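# Fasten the strap's buckle around the rolled mat

## Task

Wrap the strap around the rolled-up mat and fasten its buckle so the strap is closed around it.

## Robot and tools

Robot: two six-joint arms, left_arm and right_arm, each with a two-finger gripper. Joint order for each arm, always: shoulder pan, shoulder lift, elbow, wrist 1, wrist 2, wrist 3. Stated ranges in rad: pan, shoulder lift, wrist 1, wrist 2 and wrist 3 each -6.283 to 6.283; elbow -3.142 to 3.142. A joint's true end may differ by up to 0.010 rad.

Frame: everything is reported in the scene frame. Origin is at table-top height, halfway between the nominal arm bases; +x points out across the table, +z up, and left_arm sits on the +y side (arm names do not match image left/right). Calibrated bases: left_arm at (+0.035, +0.444, +0.013) m, quat_wxyz (+1.000, 0, 0, -0.026); right_arm at (-0.033, -0.388, +0.013) m, quat_wxyz (+1.000, 0, 0, -0.028). Printed hand positions and orientations may be off by a few cm, more at long reach.

Gripper frame: fingers point along the gripper's +z and close along its x. end_effector_position is the point between the pads; fingertips extend 17.5 mm past it. A block of varying shape juts up to 12 cm from the wrist 3 axis toward the gripper's -y and rotates with it, so mind it near the mat and the other arm.

The command row (used by execute_actions and move): exactly 18 numbers, always for both arms. Numbers 1-6 are left_arm's absolute joint target angles in rad (the same form as Joint positions); 7-9 are left gripper position, force_limit, speed, each in [-1, 1]. Numbers 10-18 repeat that layout for right_arm. Gripper position is an absolute opening: +1 fully open (50 mm gap), about -0.65 pads meet, -1 means close until blocked (use this to grip). force_limit maps -1/0/+1 to about 20/102/185 N per pad (actual grip can be ~15 N more); speed maps -1/0/+1 to 20/85/150 mm/s; both default to +1. A 0 is a real command, so to leave a gripper unchanged resend its last three numbers. New force_limit or speed only apply once position changes by at least 0.01; to loosen a grip, open first.

Tools:
- execute_actions(actions, cameras): actions is a list of actions; each action is up to 15 rows, one per 1/30 s step; a shorter table keeps its final row until step 15. Images return only if actions is empty or cameras names some. A joint target beyond its range by more than 0.010 rad (and further than its current angle) gets the call refused; targets past a real end are clipped, and the result says "joint sent to its limit".
- move(target, speed, blend, stop_force, zero, blocking, cameras): target is one 18-number row or a list of up to 15 rows, all absolute joint angles; joints move together, so the hand traces a curve and nothing avoids obstacles. speed is the top rate in rad/s of the joint with farthest to go, 0.004 to 3.14, default 0.5 (one value, or one per target). blend in rad rounds corners at intermediate targets; 0 stops at each. stop_force, 3 to 120 N shared by both arms, ends an arm's path when its wrist sensor feels that much resisting push (see the tool text for extra triggers); use it with a slow speed for touching, omit it when backing away from contact, and in a list all rows must share the finger numbers. zero (default true) re-zeros the sensor first. blocking=false returns after ~0.5 s while motion goes on; not allowed with stop_force. Finger changes in later list rows wait until joints rest. Whole list shares a 10 s budget.
- wait(seconds): 0 to 3600; sends nothing new, returns early if a running move ends.
- stop(): brakes the running move; fingers keep going.
- zoom_image(camera, region): region [x0, y0, x1, y1] in pixels of that camera's latest full image, at most 504 by 504.
- zero_wrist_force(arm): "left_arm" or "right_arm"; tares the wrist sensor.
- finished_scene(scene): scene number 1 or 2; ends the scene irreversibly. Call only when the buckle is closed and stays so without the robot.

Cameras (896x504): cam_high, cam_low, cam_front, cam_over, cam_left_wrist, cam_right_wrist.

Results: Joint positions, Joint velocities (rad, rad/s), Joint targets (what the drive now aims at; resend these to hold a joint), Tool commands, hand pose and velocities, joint torques (positive toward larger angle; noisy, offset), Wrist force/torque along the gripper's own axes (a push reads as force from the surface into the arm), plus a peak-force line. object_status: 0 moving, 1 blocked while opening, 2 blocked while closing (a grip), 3 reached target or pads met (likely nothing held). Gap in mm ≈ (250 - position_measured) × 0.202. The move line gives done, off_target, moving, held or fault; limits=held means steps were withheld. "joint command not followed" means the clearance check between arms changed or held back targets. MOTOR HOT appears from 70 °C; 85 °C brakes the arm 30-60 s.

Motion notes: drive limit 3.14 rad/s; commands lag 0.09 to 0.22 s and fast moves can overshoot. Per step a target stays within 0.651 rad of the measured angle, and hand speed is capped at 4 m/s. After large moves the arm may still be short of target.

Avoid: arms are stiff, so aiming even slightly beyond a firm contact can trigger a fault. An outside force near 150 N (±25) or joint contact torque at its limit (135 N m for shoulders and elbow, 25.2 for wrists; wrists push only ~11-14 N m reliably) stops the arm for 10 s; so does straying from the planned path by 0.9° at a wrist or 7.5° elsewhere. After a force fault, release a grip that pins the arm. Never let the arms collide or squeeze each other's fingers. Don't drop things, release moving parts, slam into fixed objects, or let anything leave the table. Loose items may be nudged now and then.

Each tool is called after "Request:" as name([rows], argument=value, ...), one row to a line, values as JSON.

## Session

Request:
execute_actions(actions=[])

Scene clock: 0.00 s.
left_arm: end_effector_position=(+0.6603, +0.2252, +0.2033) position_measured=2 object_status=3 end_effector_quat_wxyz=(+0.173, +0.777, -0.598, +0.092) | right_arm: end_effector_position=(+0.4313, -0.3749, +0.3021) position_measured=2 object_status=3 end_effector_quat_wxyz=(+0.018, +0.978, +0.208, +0.007)
Joint positions: left_arm=[-0.339 -1.159 1.5 -2.004 -1.955 2.474] | right_arm=[3.539 -1.452 -1.784 -1.467 1.533 1.493]
Joint velocities: within noise
Joint torques (N m): no reading
Motor temperatures (°C): left_arm=[29 37 36 34 39 35] | right_arm=[44 40 26 30 49 43]
Wrist force (N): no reading
Wrist torque (N m): no reading
Wrist force, peak (N): no reading
Joint targets: left_arm=[-0.339 -1.159 1.500 -2.004 -1.955 2.474] | right_arm=[3.539 -1.452 -1.784 -1.467 1.533 1.493]
Tool commands: left_gripper/position=+1.0 left_gripper/force_limit=+1.0 left_gripper/speed=+1.0 right_gripper/position=+1.0 right_gripper/force_limit=+1.0 right_gripper/speed=+1.0

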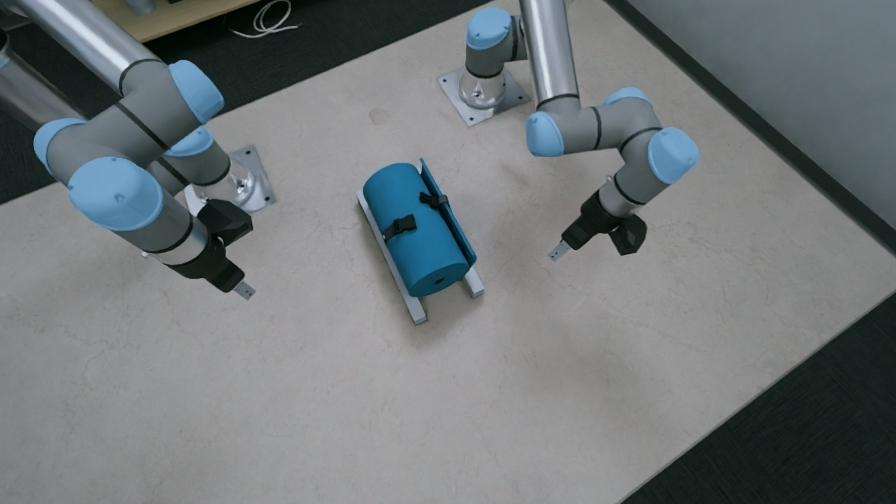

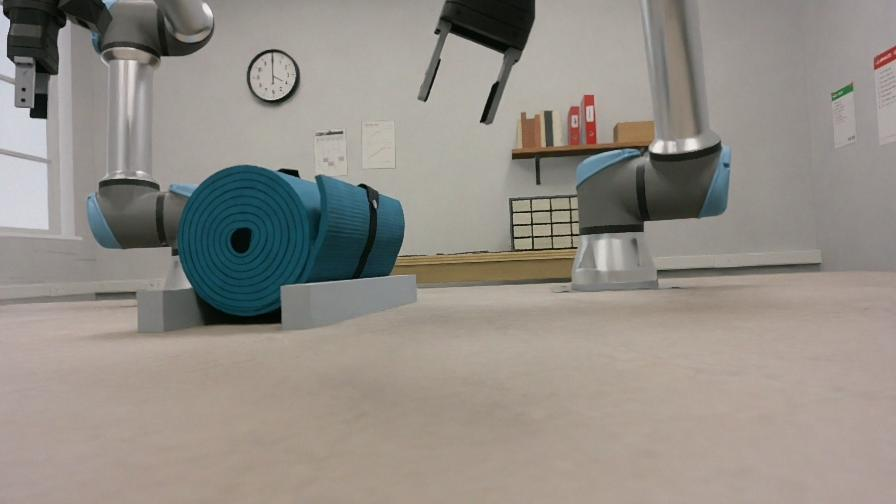

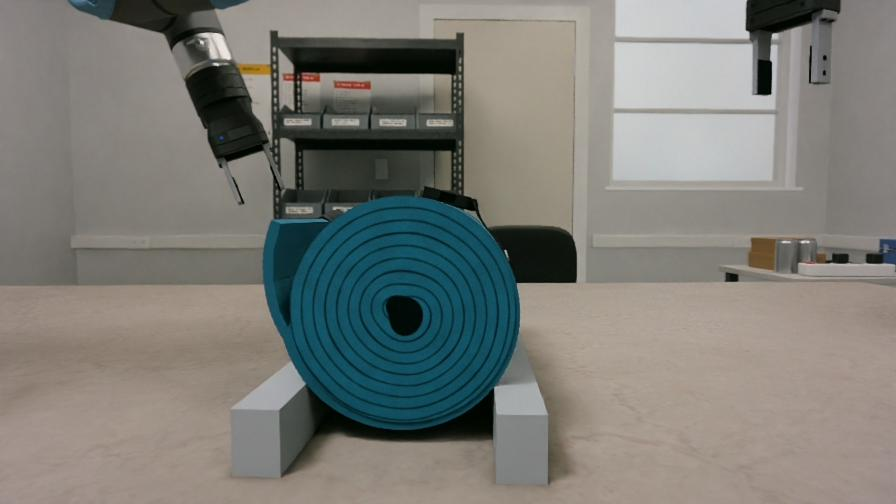

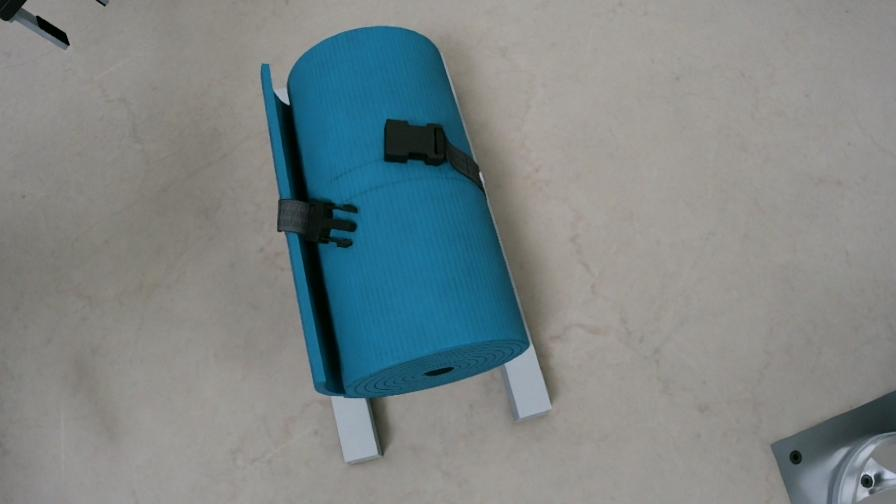

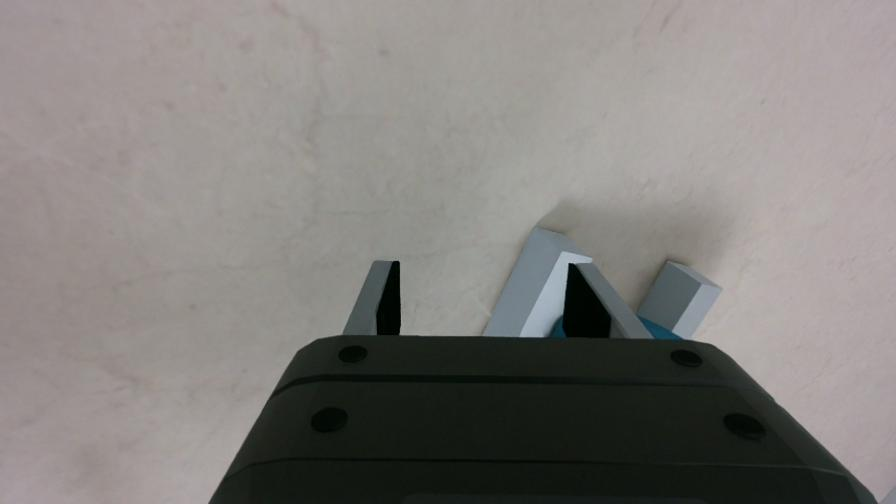

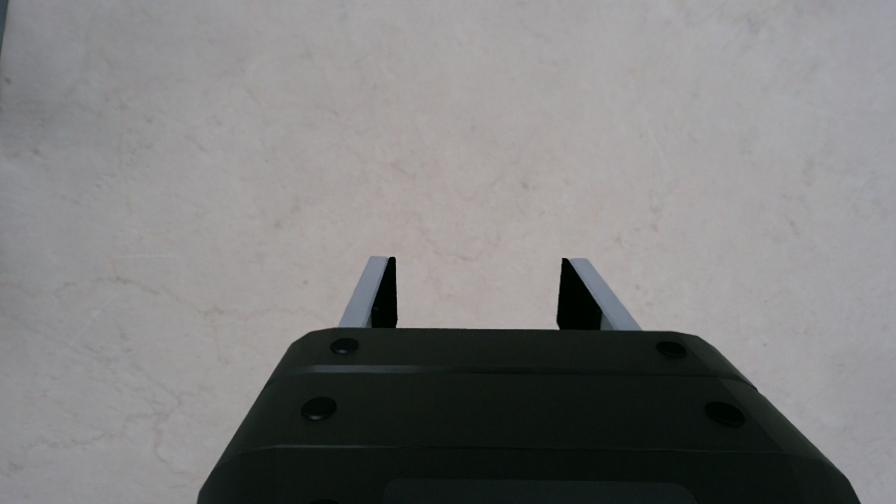

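Request:
zoom_image(camera="cam_over", region=[240, 90, 520, 270])

Request:
zoom_image(camera="cam_front", region=[220, 170, 560, 350])

Request:
zoom_image(camera="cam_high", region=[330, 140, 510, 340])

Request:
zoom_image(camera="cam_low", region=[160, 140, 430, 340])

Scaled by 1.800.

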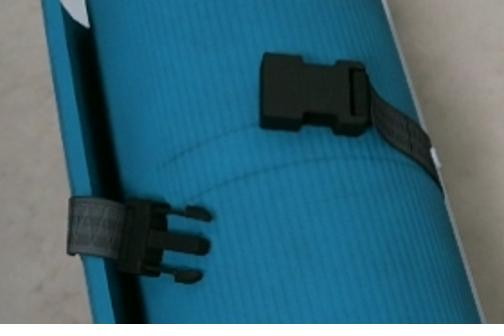

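Scaled by 1.482.

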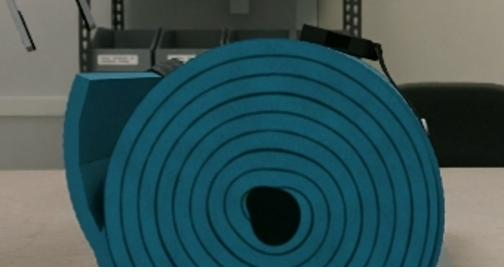

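Scaled by 2.520.

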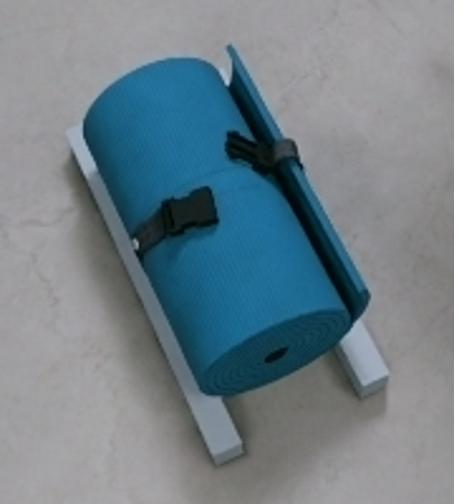

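Scaled by 1.867.

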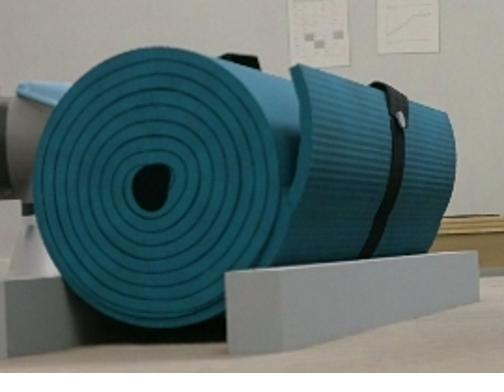

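Request:
move(target=[-0.669,-1.656,2.044,-2.464,-2.075,0.717,1,1,1,3.822,-1.743,-1.762,-0.751,2.119,-0.815,1,1,1], speed=1.0, cameras=["cam_over","cam_high","cam_left_wrist","cam_right_wrist"])

Scene clock: 94.77 s.
left_arm: end_effector_position=(+0.4341, +0.1039, +0.3000) position_measured=2 object_status=3 end_effector_quat_wxyz=(+0.342, +0.940, +0.000, +0.000) | right_arm: end_effector_position=(+0.4740, -0.0204, +0.2999) position_measured=2 object_status=3 end_effector_quat_wxyz=(+0.000, +0.001, +0.940, +0.342)
Joint positions: left_arm=[-0.669 -1.656 2.044 -2.464 -2.075 0.717] | right_arm=[3.822 -1.743 -1.762 -0.751 2.119 -0.815]
Joint torques (N m): left_arm=[10.3 -14.91 -30.54 -0.82 0.6 -0.65] | right_arm=[-7.41 41.15 28.35 3.42 -1.52 -0.85]
Wrist force (N): left_arm=[-0.4 -1.0 0.8] | right_arm=[-1.0 -0.2 0.0]
Wrist torque (N m): left_arm=[-0.09 0.13 -0.20] | right_arm=[-0.02 0.30 -0.43]
Wrist force, peak (N): left_arm=[-1.5 -0.9 0.8] | right_arm=[-0.6 0.7 0.7]
Joint targets: left_arm=[-0.669 -1.656 2.044 -2.464 -2.075 0.717] | right_arm=[3.822 -1.743 -1.762 -0.751 2.119 -0.815]
move: done
Images, in order (width x height): cam_high 896x504, cam_over 896x504, cam_left_wrist 896x504, cam_right_wrist 896x504.

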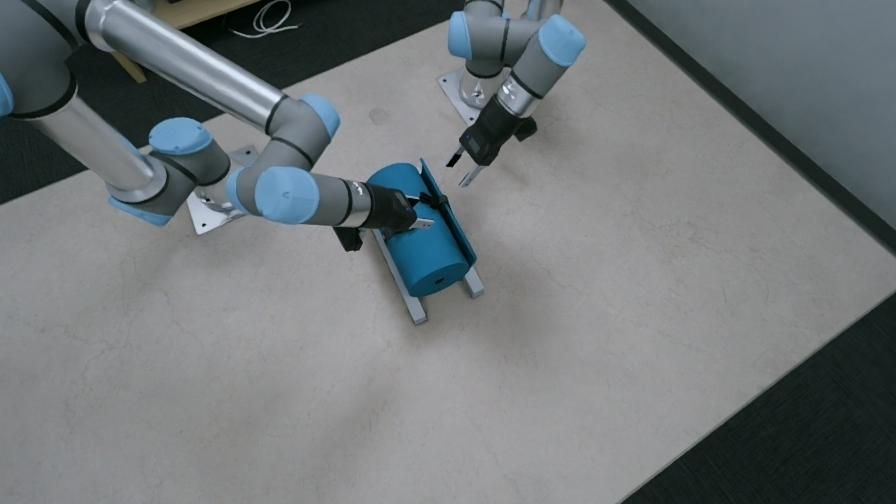

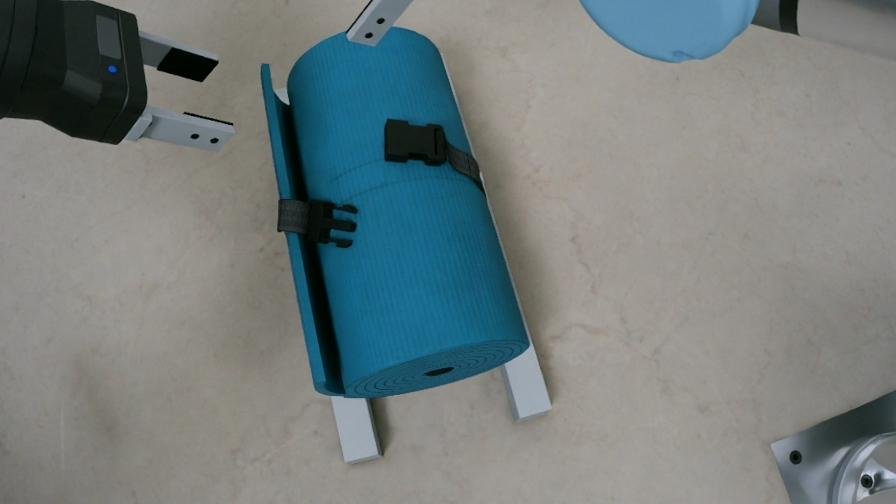

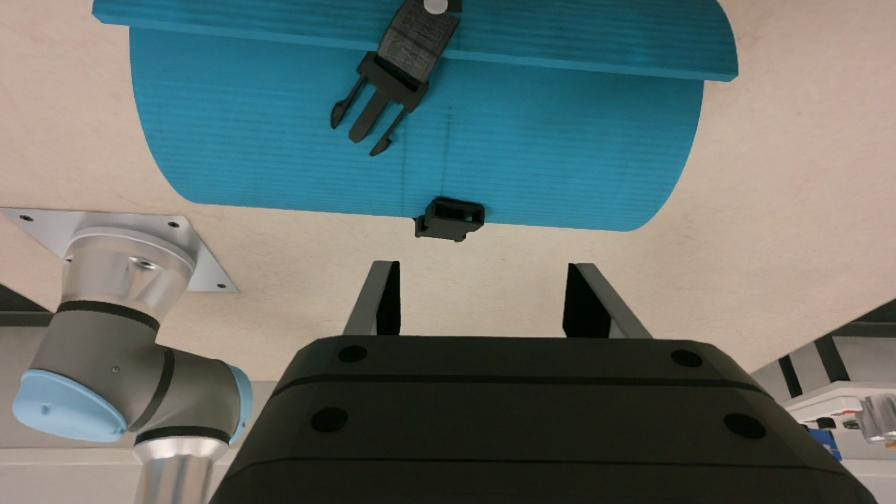

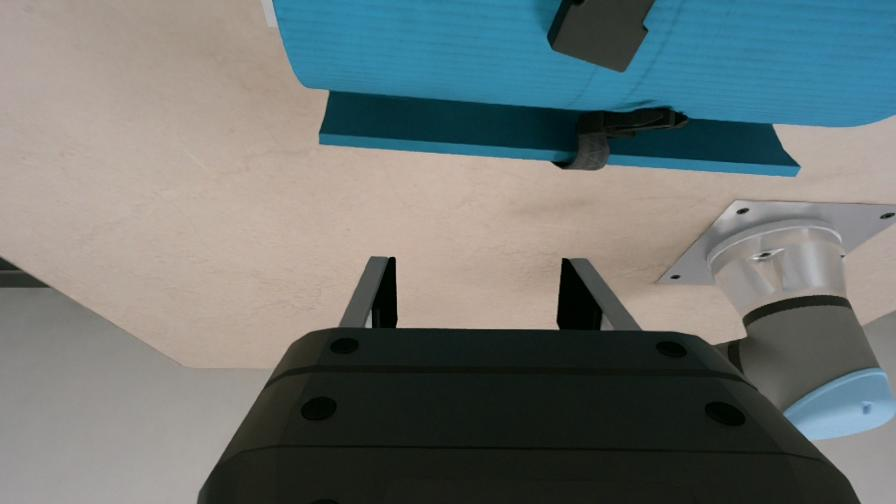

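Request:
zoom_image(camera="cam_left_wrist", region=[300, 0, 520, 250])

Request:
zoom_image(camera="cam_right_wrist", region=[510, 0, 730, 180])

Scaled by 2.016.

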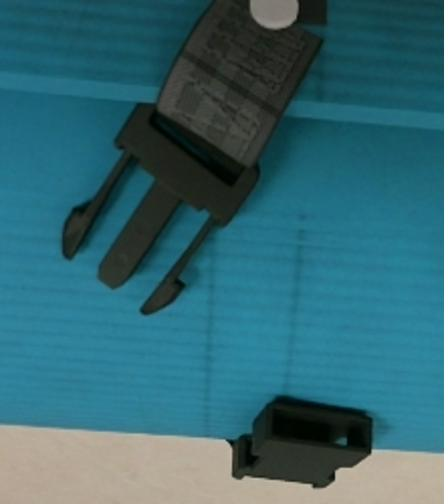

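Scaled by 2.291.

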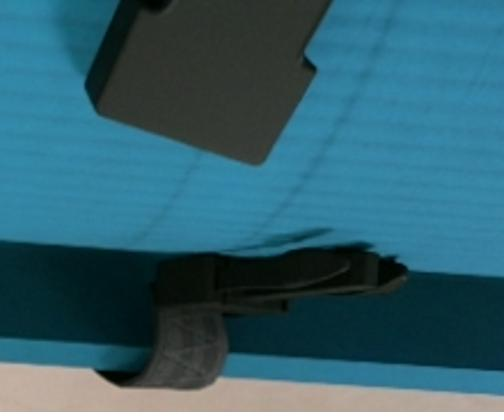

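Request:
move(target=[-0.598,-1.533,2.196,-2.668,-2.276,1.359,1,1,1,3.817,-1.654,-2.471,0.390,2.032,-0.291,1,1,1], speed=1.0, cameras=["cam_over","cam_front","cam_left_wrist","cam_right_wrist"])

Scene clock: 161.40 s.
left_arm: end_effector_position=(+0.4113, +0.1144, +0.2214) position_measured=2 object_status=3 end_effector_quat_wxyz=(+0.391, +0.878, -0.272, +0.043) | right_arm: end_effector_position=(+0.3851, -0.1119, +0.2252) position_measured=2 object_status=3 end_effector_quat_wxyz=(+0.102, +0.177, +0.848, +0.489)
Joint positions: left_arm=[-0.598 -1.533 2.196 -2.668 -2.276 1.359] | right_arm=[3.817 -1.654 -2.471 0.39 2.032 -0.291]
Joint torques (N m): left_arm=[-7.56 -33.24 -28.39 -1.14 0.31 -0.86] | right_arm=[-3.59 9.4 11.21 4.78 3.34 0.39]
Wrist force (N): left_arm=[-0.2 -1.3 0.7] | right_arm=[-1.4 -1.3 0.5]
Wrist torque (N m): left_arm=[-0.17 0.12 -0.06] | right_arm=[-0.17 0.51 -0.50]
Wrist force, peak (N): left_arm=[-0.6 -2.0 0.9] | right_arm=[-0.6 -2.5 -0.6]
Joint targets: left_arm=[-0.598 -1.533 2.196 -2.668 -2.276 1.359] | right_arm=[3.817 -1.654 -2.471 0.390 2.032 -0.291]
move: done
Images, in order (width x height): cam_front 896x504, cam_over 896x504, cam_left_wrist 896x504, cam_right_wrist 896x504.

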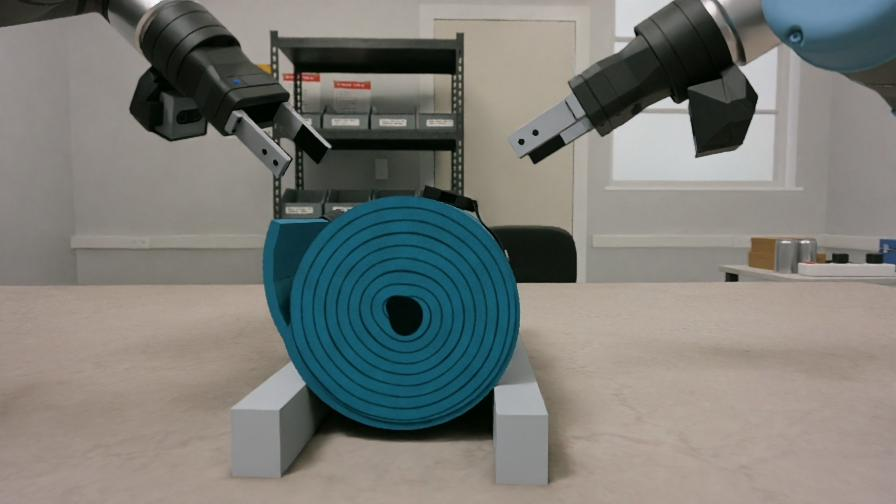

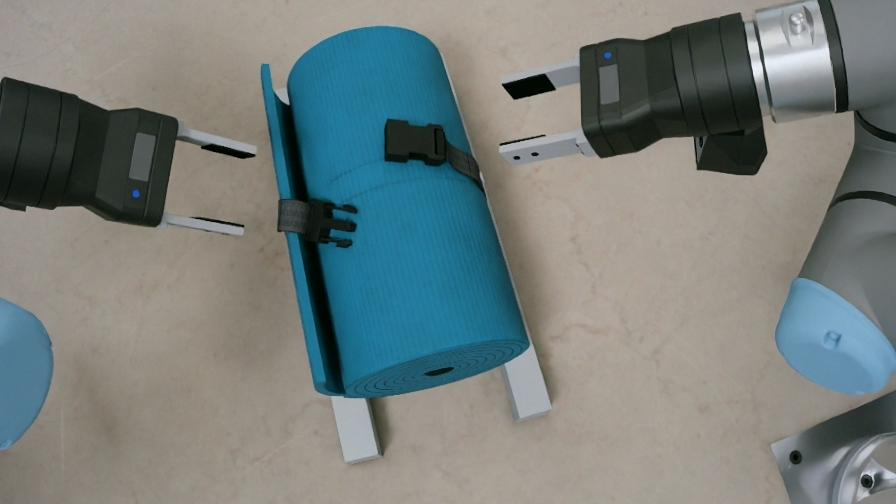

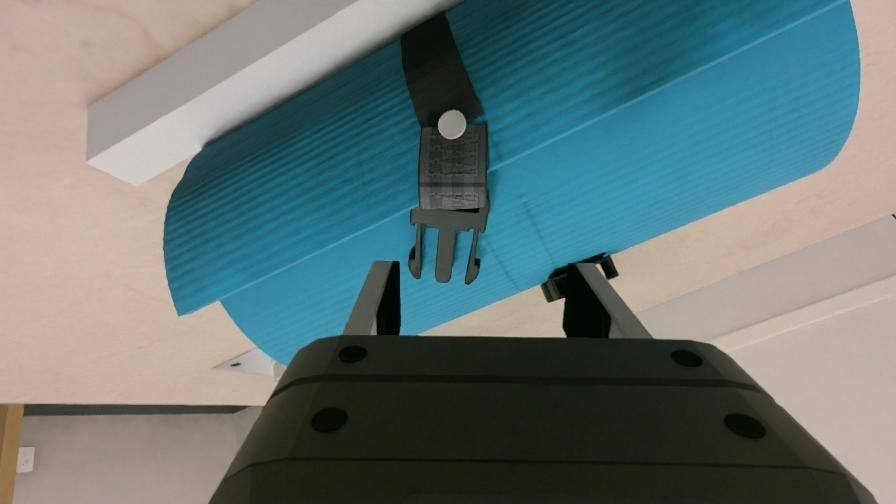

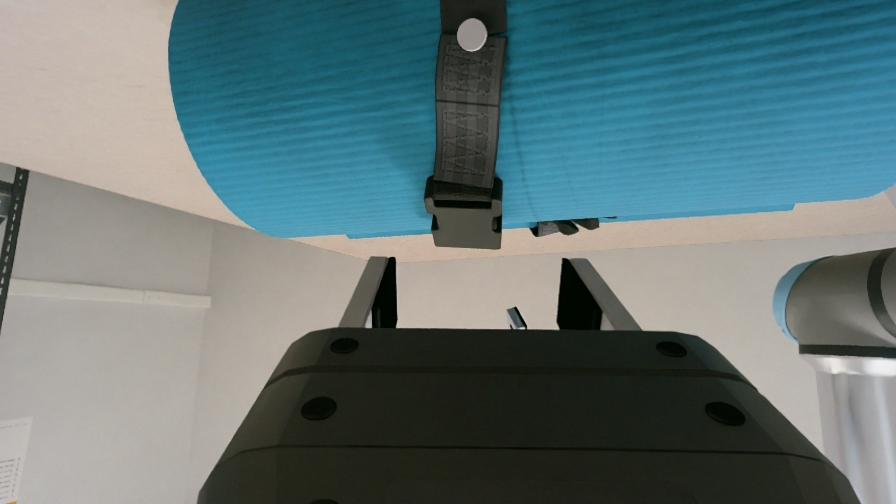

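Request:
move(target=[-0.712,-1.416,2.251,-2.922,-2.224,1.230,1,1,1,3.897,-1.853,-2.388,0.526,1.965,-0.242,1,1,1], speed=0.15, stop_force=10, cameras=["cam_over","cam_front","cam_left_wrist","cam_right_wrist"])

Scene clock: 190.40 s.
left_arm: end_effector_position=(+0.3960, +0.0756, +0.1822) position_measured=2 object_status=3 end_effector_quat_wxyz=(+0.391, +0.878, -0.272, +0.043) | right_arm: end_effector_position=(+0.4106, -0.0588, +0.1879) position_measured=2 object_status=3 end_effector_quat_wxyz=(+0.102, +0.178, +0.848, +0.489)
Joint positions: left_arm=[-0.693 -1.435 2.242 -2.88 -2.233 1.251] | right_arm=[3.897 -1.853 -2.388 0.526 1.965 -0.242]
Joint torques (N m): left_arm=[-9.16 -14.41 -20.42 -3.94 -0.52 -2.56] | right_arm=[-7.37 35.26 2.84 2.22 3.23 -0.8]
Wrist force (N): left_arm=[4.9 4.7 -7.8] | right_arm=[-1.3 -1.3 0.5]
Wrist torque (N m): left_arm=[-0.06 -0.09 -0.29] | right_arm=[-0.18 0.51 -0.57]
Wrist force, peak (N): left_arm=[10.9 10.4 -15.8] | right_arm=[-1.3 -1.4 1.1]
Joint targets: left_arm=[-0.693 -1.435 2.242 -2.880 -2.233 1.251] | right_arm=[3.897 -1.853 -2.388 0.526 1.965 -0.242]
move: contact (left_arm); left_arm: the wrist 1 is farthest, 0.042 rad from its target
Images, in order (width x height): cam_front 896x504, cam_over 896x504, cam_left_wrist 896x504, cam_right_wrist 896x504.

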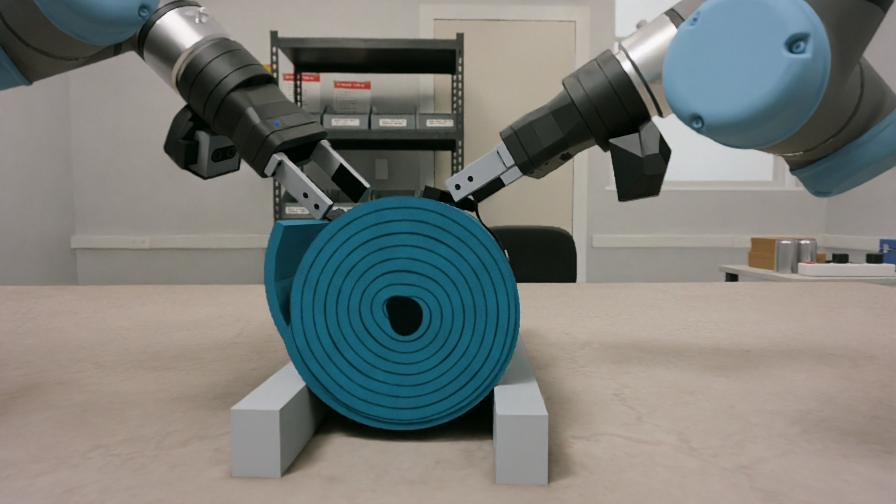

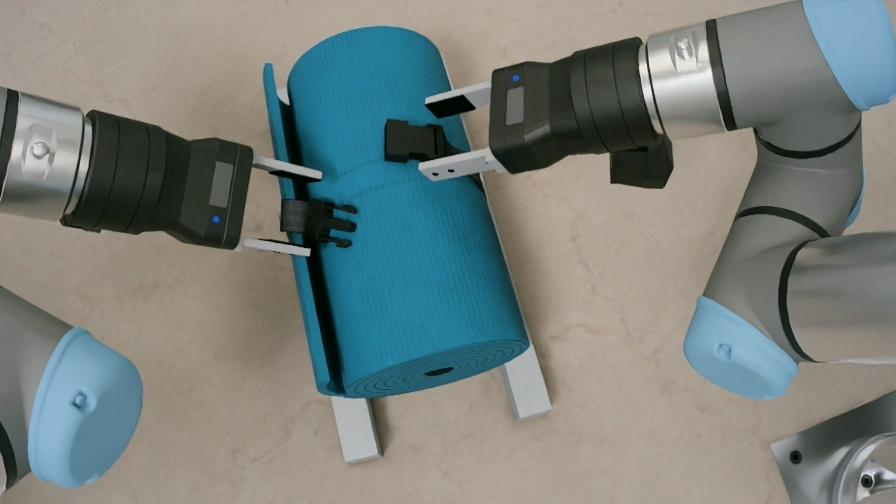

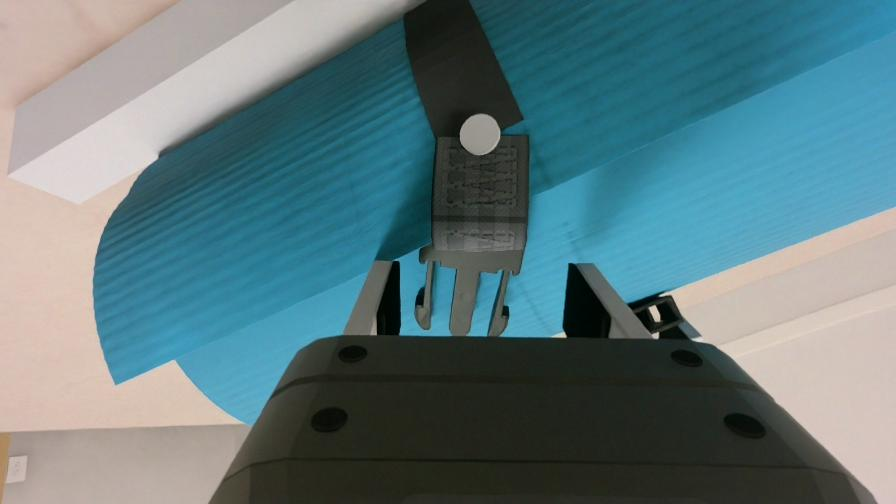

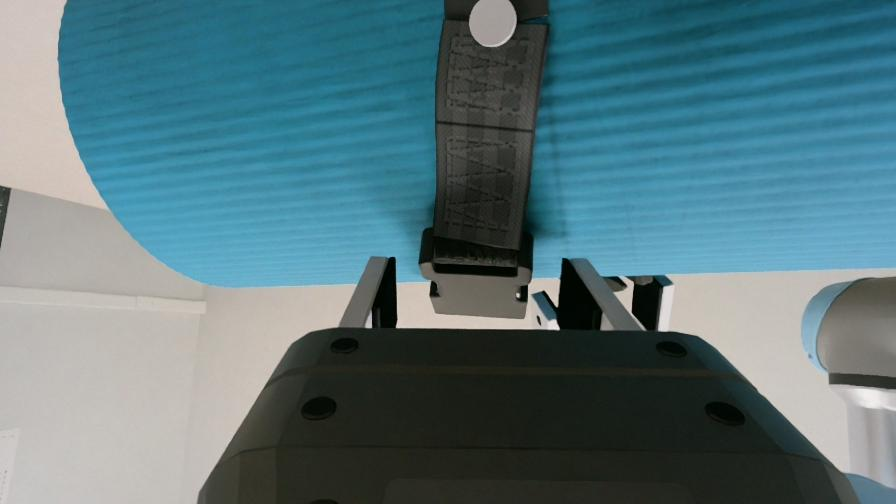

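Request:
move(target=[-0.704,-1.467,2.244,-2.858,-2.228,0.892,1,1,1,3.897,-1.853,-2.388,0.526,1.965,-0.242,-1,-0.8,-0.5], speed=0.4)

Request:
move(target=[-0.7475,-1.400,2.249,-2.959,-2.206,0.844,1,1,1,3.897,-1.853,-2.388,0.526,1.965,-0.242,-1,-0.8,-0.5], speed=0.1, stop_force=8, cameras=["cam_over","cam_front","cam_left_wrist","cam_right_wrist"])

Scene clock: 232.73 s.
left_arm: end_effector_position=(+0.3898, +0.0750, +0.1926) position_measured=2 object_status=3 end_effector_quat_wxyz=(+0.392, +0.912, -0.117, -0.025) | right_arm: end_effector_position=(+0.4106, -0.0588, +0.1879) position_measured=86 object_status=2 end_effector_quat_wxyz=(+0.102, +0.178, +0.848, +0.489)
Joint positions: left_arm=[-0.704 -1.467 2.244 -2.858 -2.228 0.892] | right_arm=[3.897 -1.853 -2.388 0.526 1.965 -0.242]
Joint torques (N m): left_arm=[4.49 -17.59 -14.72 -5.35 -0.58 -0.72] | right_arm=[-6.85 35.39 3.07 2.41 2.45 -0.92]
Wrist force (N): left_arm=[-0.5 -1.5 0.8] | right_arm=[-1.1 -1.4 0.3]
Wrist torque (N m): left_arm=[-0.15 0.16 -0.22] | right_arm=[-0.19 0.49 -0.57]
Wrist force, peak (N): left_arm=[5.1 4.8 -8.0] | right_arm=[-1.5 -1.4 0.5]
Joint targets: left_arm=[-0.704 -1.467 2.244 -2.858 -2.228 0.892] | right_arm=[3.897 -1.853 -2.388 0.526 1.965 -0.242]
move: done

Scene clock: 234.40 s.
left_arm: end_effector_position=(+0.3859, +0.0535, +0.1717) position_measured=2 object_status=3 end_effector_quat_wxyz=(+0.392, +0.912, -0.116, -0.025) | right_arm: end_effector_position=(+0.4106, -0.0588, +0.1879) position_measured=86 object_status=2 end_effector_quat_wxyz=(+0.102, +0.178, +0.848, +0.489)
Joint positions: left_arm=[-0.748 -1.4 2.249 -2.96 -2.206 0.844] | right_arm=[3.897 -1.853 -2.388 0.526 1.965 -0.242]
Joint torques (N m): left_arm=[3.24 -30.38 -11.94 -0.49 -1.91 1.81] | right_arm=[-6.75 34.61 3.75 2.71 1.5 -0.76]
Wrist force (N): left_arm=[-1.8 -2.5 -8.8] | right_arm=[-1.3 -1.3 0.5]
Wrist torque (N m): left_arm=[-0.05 0.44 -0.13] | right_arm=[-0.17 0.52 -0.57]
Wrist force, peak (N): left_arm=[-1.8 -2.9 -9.0] | right_arm=[-1.4 -1.6 0.6]
Joint targets: left_arm=[-0.748 -1.400 2.249 -2.960 -2.206 0.844] | right_arm=[3.897 -1.853 -2.388 0.526 1.965 -0.242]
move: contact (left_arm)
Images, in order (width x height): cam_front 896x504, cam_over 896x504, cam_left_wrist 896x504, cam_right_wrist 896x504.

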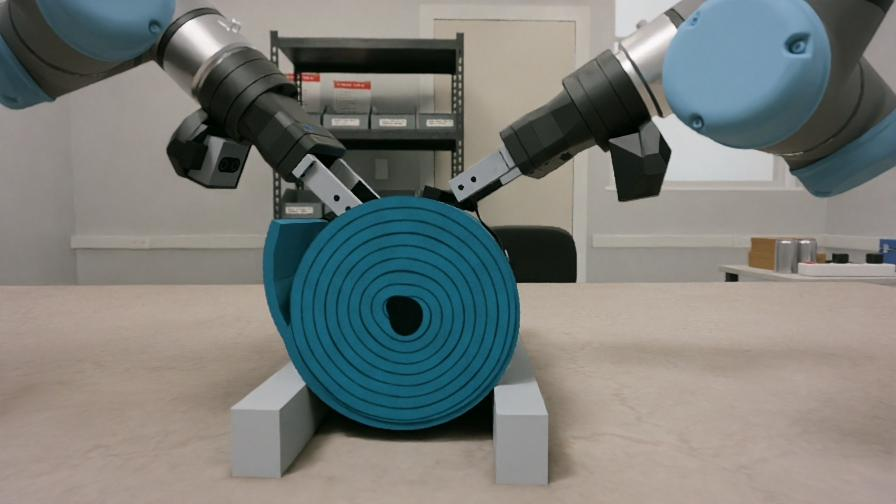

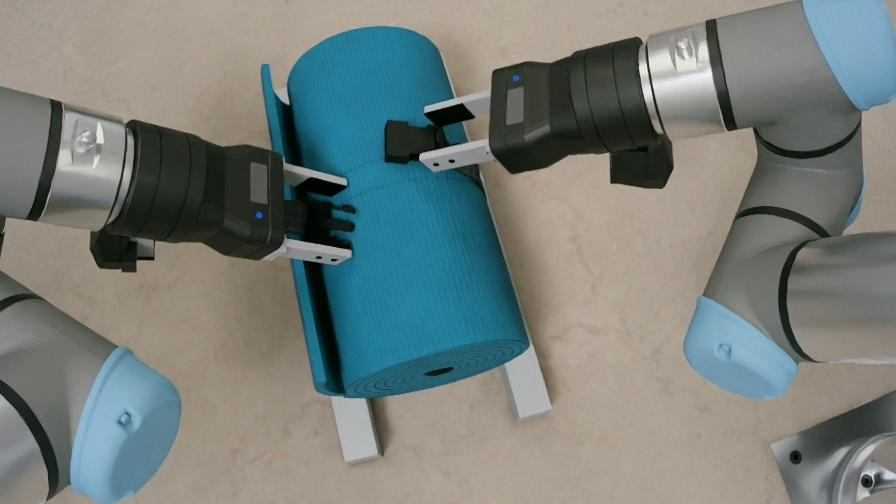

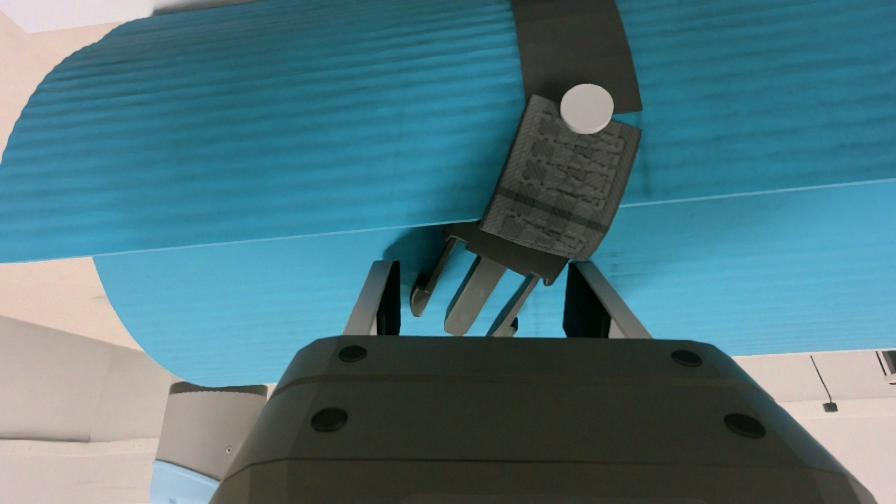

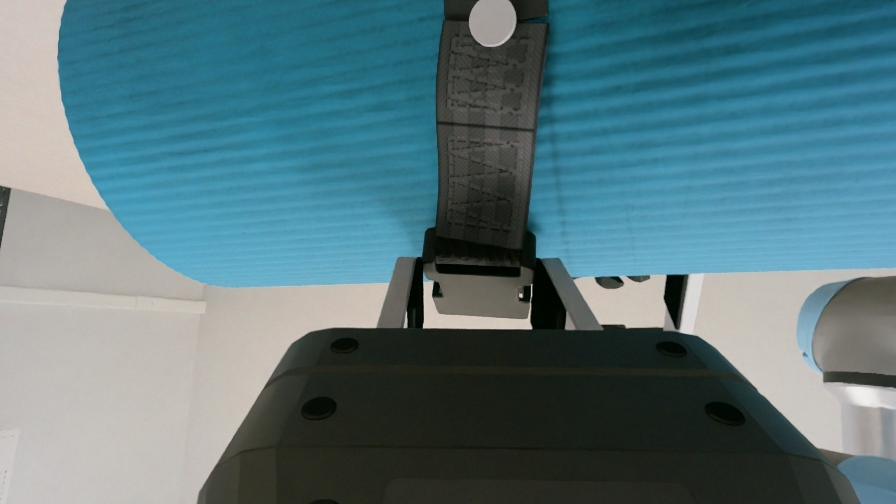

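Request:
move(target=[-0.719,-1.4035,2.218,-2.906,-2.220,0.875,1,1,1,3.897,-1.853,-2.388,0.526,1.965,-0.242,-1,-0.8,-0.5], speed=0.3)

Request:
move(target=[-0.743,-1.366,2.219,-2.960,-2.208,0.849,1,1,1,3.897,-1.853,-2.388,0.526,1.965,-0.242,-1,-0.8,-0.5], speed=0.1, stop_force=8, cameras=["cam_left_wrist","cam_front"])

Scene clock: 249.80 s.
left_arm: end_effector_position=(+0.3985, +0.0582, +0.1796) position_measured=2 object_status=3 end_effector_quat_wxyz=(+0.392, +0.912, -0.116, -0.025) | right_arm: end_effector_position=(+0.4106, -0.0588, +0.1879) position_measured=86 object_status=2 end_effector_quat_wxyz=(+0.102, +0.178, +0.848, +0.489)
Joint positions: left_arm=[-0.719 -1.404 2.218 -2.906 -2.22 0.875] | right_arm=[3.897 -1.853 -2.388 0.526 1.965 -0.242]
Joint torques (N m): left_arm=[-3.68 -23.88 -15.76 -4.37 0.59 -2.02] | right_arm=[-6.54 35.25 4.73 3.34 -0.55 -0.77]
Wrist force (N): left_arm=[-0.5 -1.5 0.9] | right_arm=[-1.4 -1.3 0.2]
Wrist torque (N m): left_arm=[-0.16 0.15 -0.12] | right_arm=[-0.17 0.52 -0.57]
Wrist force, peak (N): left_arm=[-1.6 -2.3 -9.3] | right_arm=[-1.4 -1.5 0.5]
Joint targets: left_arm=[-0.719 -1.403 2.218 -2.906 -2.220 0.875] | right_arm=[3.897 -1.853 -2.388 0.526 1.965 -0.242]
move: done

Scene clock: 251.10 s.
left_arm: end_effector_position=(+0.3978, +0.0541, +0.1756) position_measured=2 object_status=3 end_effector_quat_wxyz=(+0.392, +0.912, -0.116, -0.025) | right_arm: end_effector_position=(+0.4106, -0.0588, +0.1879) position_measured=86 object_status=2 end_effector_quat_wxyz=(+0.102, +0.178, +0.848, +0.489)
Joint positions: left_arm=[-0.727 -1.391 2.218 -2.924 -2.216 0.866] | right_arm=[3.897 -1.853 -2.388 0.526 1.965 -0.242]
Joint torques (N m): left_arm=[6.45 -23.41 -25.32 -5.91 -2.66 -2.34] | right_arm=[-6.64 34.99 5.98 3.4 -1.28 -0.82]
Wrist force (N): left_arm=[-1.0 -2.8 -5.1] | right_arm=[-1.1 -1.2 0.5]
Wrist torque (N m): left_arm=[-0.16 -0.05 -0.20] | right_arm=[-0.16 0.47 -0.57]
Wrist force, peak (N): left_arm=[-11.8 -5.1 -50.7] | right_arm=[-1.4 -1.5 0.4]
Joint targets: left_arm=[-0.727 -1.391 2.218 -2.924 -2.216 0.866] | right_arm=[3.897 -1.853 -2.388 0.526 1.965 -0.242]
move: contact (left_arm); left_arm: the wrist 1 is farthest, 0.036 rad from its target
Images, in order (width x height): cam_front 896x504, cam_left_wrist 896x504.

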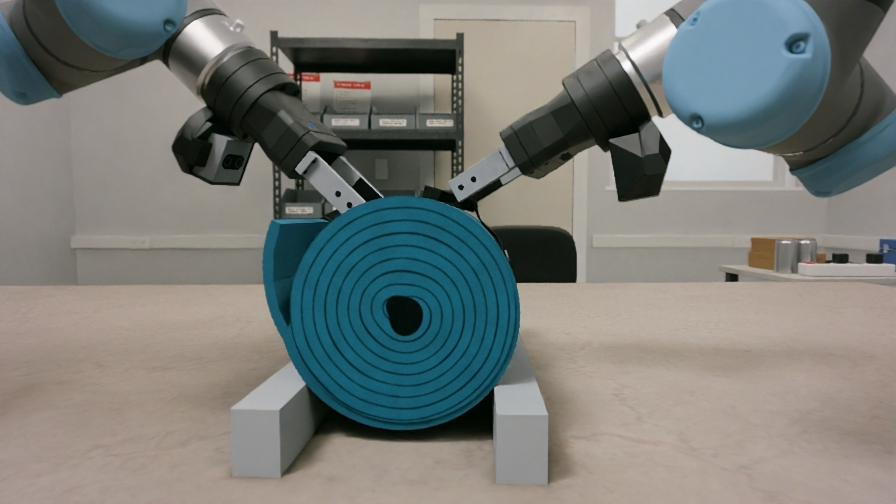

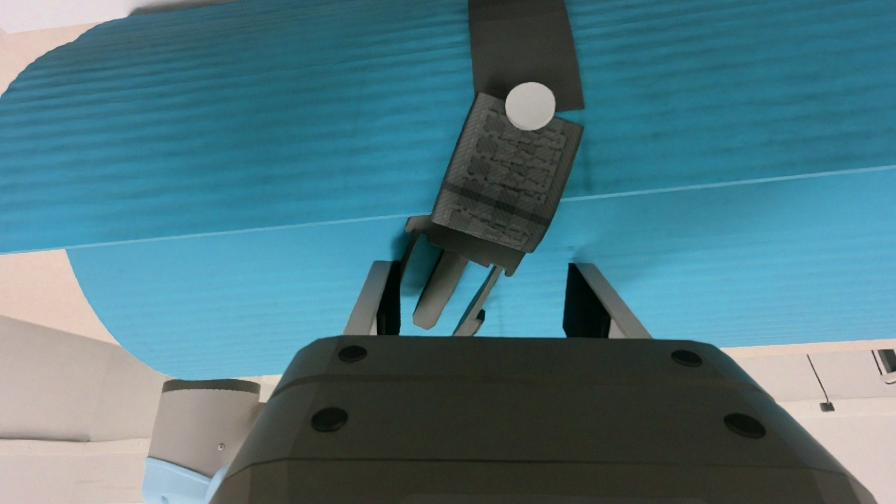

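Request:
move(target=[-0.7244,-1.415,2.232,-2.912,-2.218,1.01,1,1,1,3.897,-1.853,-2.388,0.526,1.965,-0.242,-1,-0.8,-0.5], speed=0.3, cameras=["cam_left_wrist"])

Request:
move(target=[-0.7508,-1.373,2.2335,-2.972,-2.204,0.983,1,1,1,3.897,-1.853,-2.388,0.526,1.965,-0.242,-1,-0.8,-0.5], speed=0.06, stop_force=6, cameras=["cam_left_wrist","cam_front"])

Scene clock: 270.93 s.
left_arm: end_effector_position=(+0.3931, +0.0601, +0.1800) position_measured=2 object_status=3 end_effector_quat_wxyz=(+0.393, +0.902, -0.180, +0.002) | right_arm: end_effector_position=(+0.4106, -0.0588, +0.1879) position_measured=86 object_status=2 end_effector_quat_wxyz=(+0.102, +0.178, +0.848, +0.489)
Joint positions: left_arm=[-0.724 -1.415 2.232 -2.912 -2.218 1.01] | right_arm=[3.897 -1.853 -2.388 0.526 1.965 -0.242]
Joint torques (N m): left_arm=[3.92 -20.1 -25.04 -5.19 -1.97 -1.18] | right_arm=[-5 33.88 13.42 4.74 -1.65 -0.55]
Wrist force (N): left_arm=[-0.3 -1.7 0.6] | right_arm=[-1.3 -1.2 0.3]
Wrist torque (N m): left_arm=[-0.21 0.12 -0.08] | right_arm=[-0.17 0.51 -0.57]
Wrist force, peak (N): left_arm=[-1.3 -2.8 -5.4] | right_arm=[-1.3 -1.7 0.4]
Joint targets: left_arm=[-0.724 -1.415 2.232 -2.912 -2.218 1.010] | right_arm=[3.897 -1.853 -2.388 0.526 1.965 -0.242]
move: done

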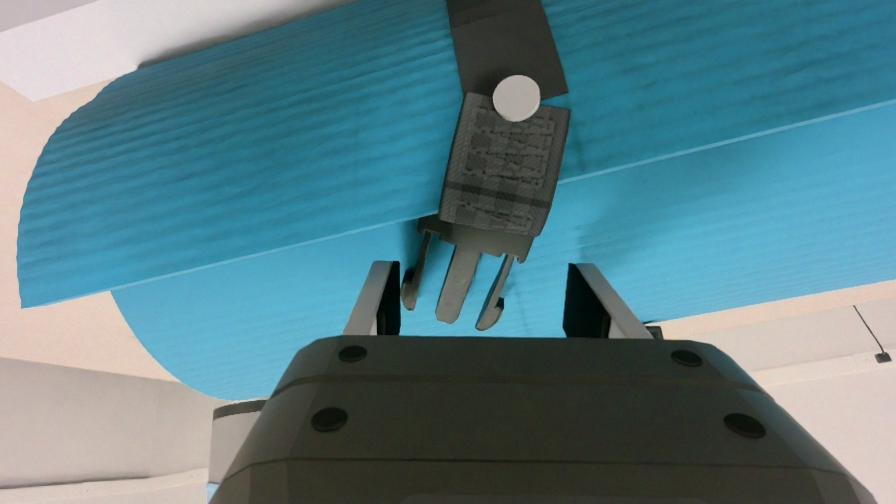

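Scene clock: 272.53 s.
left_arm: end_effector_position=(+0.3923, +0.0547, +0.1748) position_measured=2 object_status=3 end_effector_quat_wxyz=(+0.393, +0.902, -0.181, +0.003) | right_arm: end_effector_position=(+0.4106, -0.0588, +0.1879) position_measured=86 object_status=2 end_effector_quat_wxyz=(+0.102, +0.178, +0.848, +0.489)
Joint positions: left_arm=[-0.735 -1.398 2.233 -2.936 -2.212 0.999] | right_arm=[3.897 -1.853 -2.388 0.526 1.965 -0.242]
Joint torques (N m): left_arm=[8.53 -31.58 -26.24 -5.45 -2.17 2.45] | right_arm=[-4.62 33.98 14.53 4.78 -1.67 -0.57]
Wrist force (N): left_arm=[-2.6 -1.4 -4.7] | right_arm=[-1.2 -1.3 0.6]
Wrist torque (N m): left_arm=[-0.20 -0.03 -0.15] | right_arm=[-0.16 0.50 -0.57]
Wrist force, peak (N): left_arm=[-6.6 -2.0 -17.0] | right_arm=[-1.4 -1.5 0.4]
Joint targets: left_arm=[-0.735 -1.398 2.233 -2.936 -2.212 0.999] | right_arm=[3.897 -1.853 -2.388 0.526 1.965 -0.242]
move: contact (left_arm); left_arm: the wrist 1 is farthest, 0.036 rad from its target
Images, in order (width x height): cam_front 896x504, cam_left_wrist 896x504.

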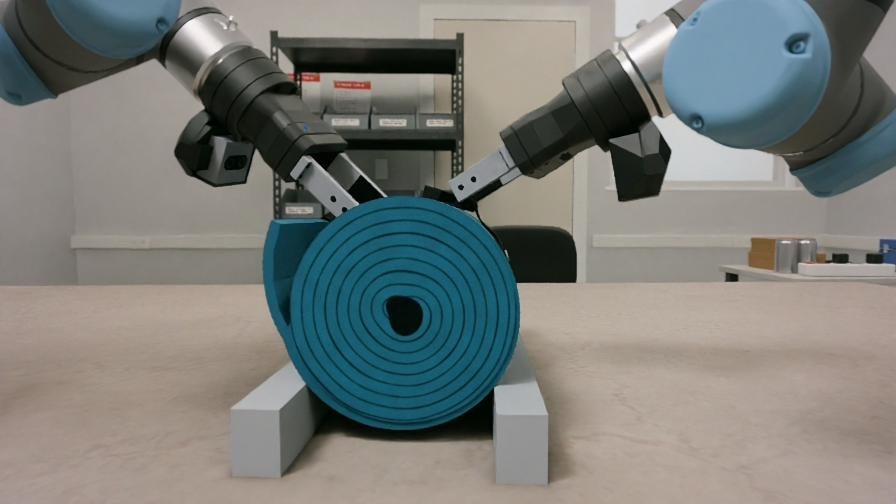

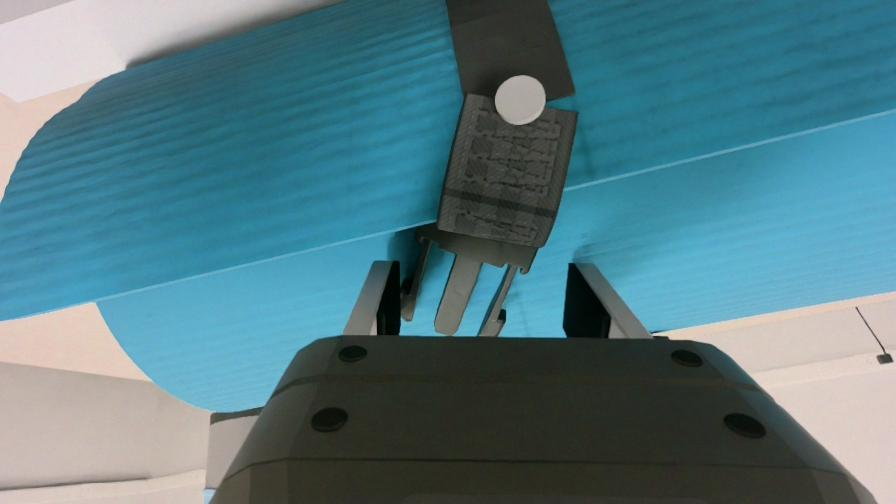

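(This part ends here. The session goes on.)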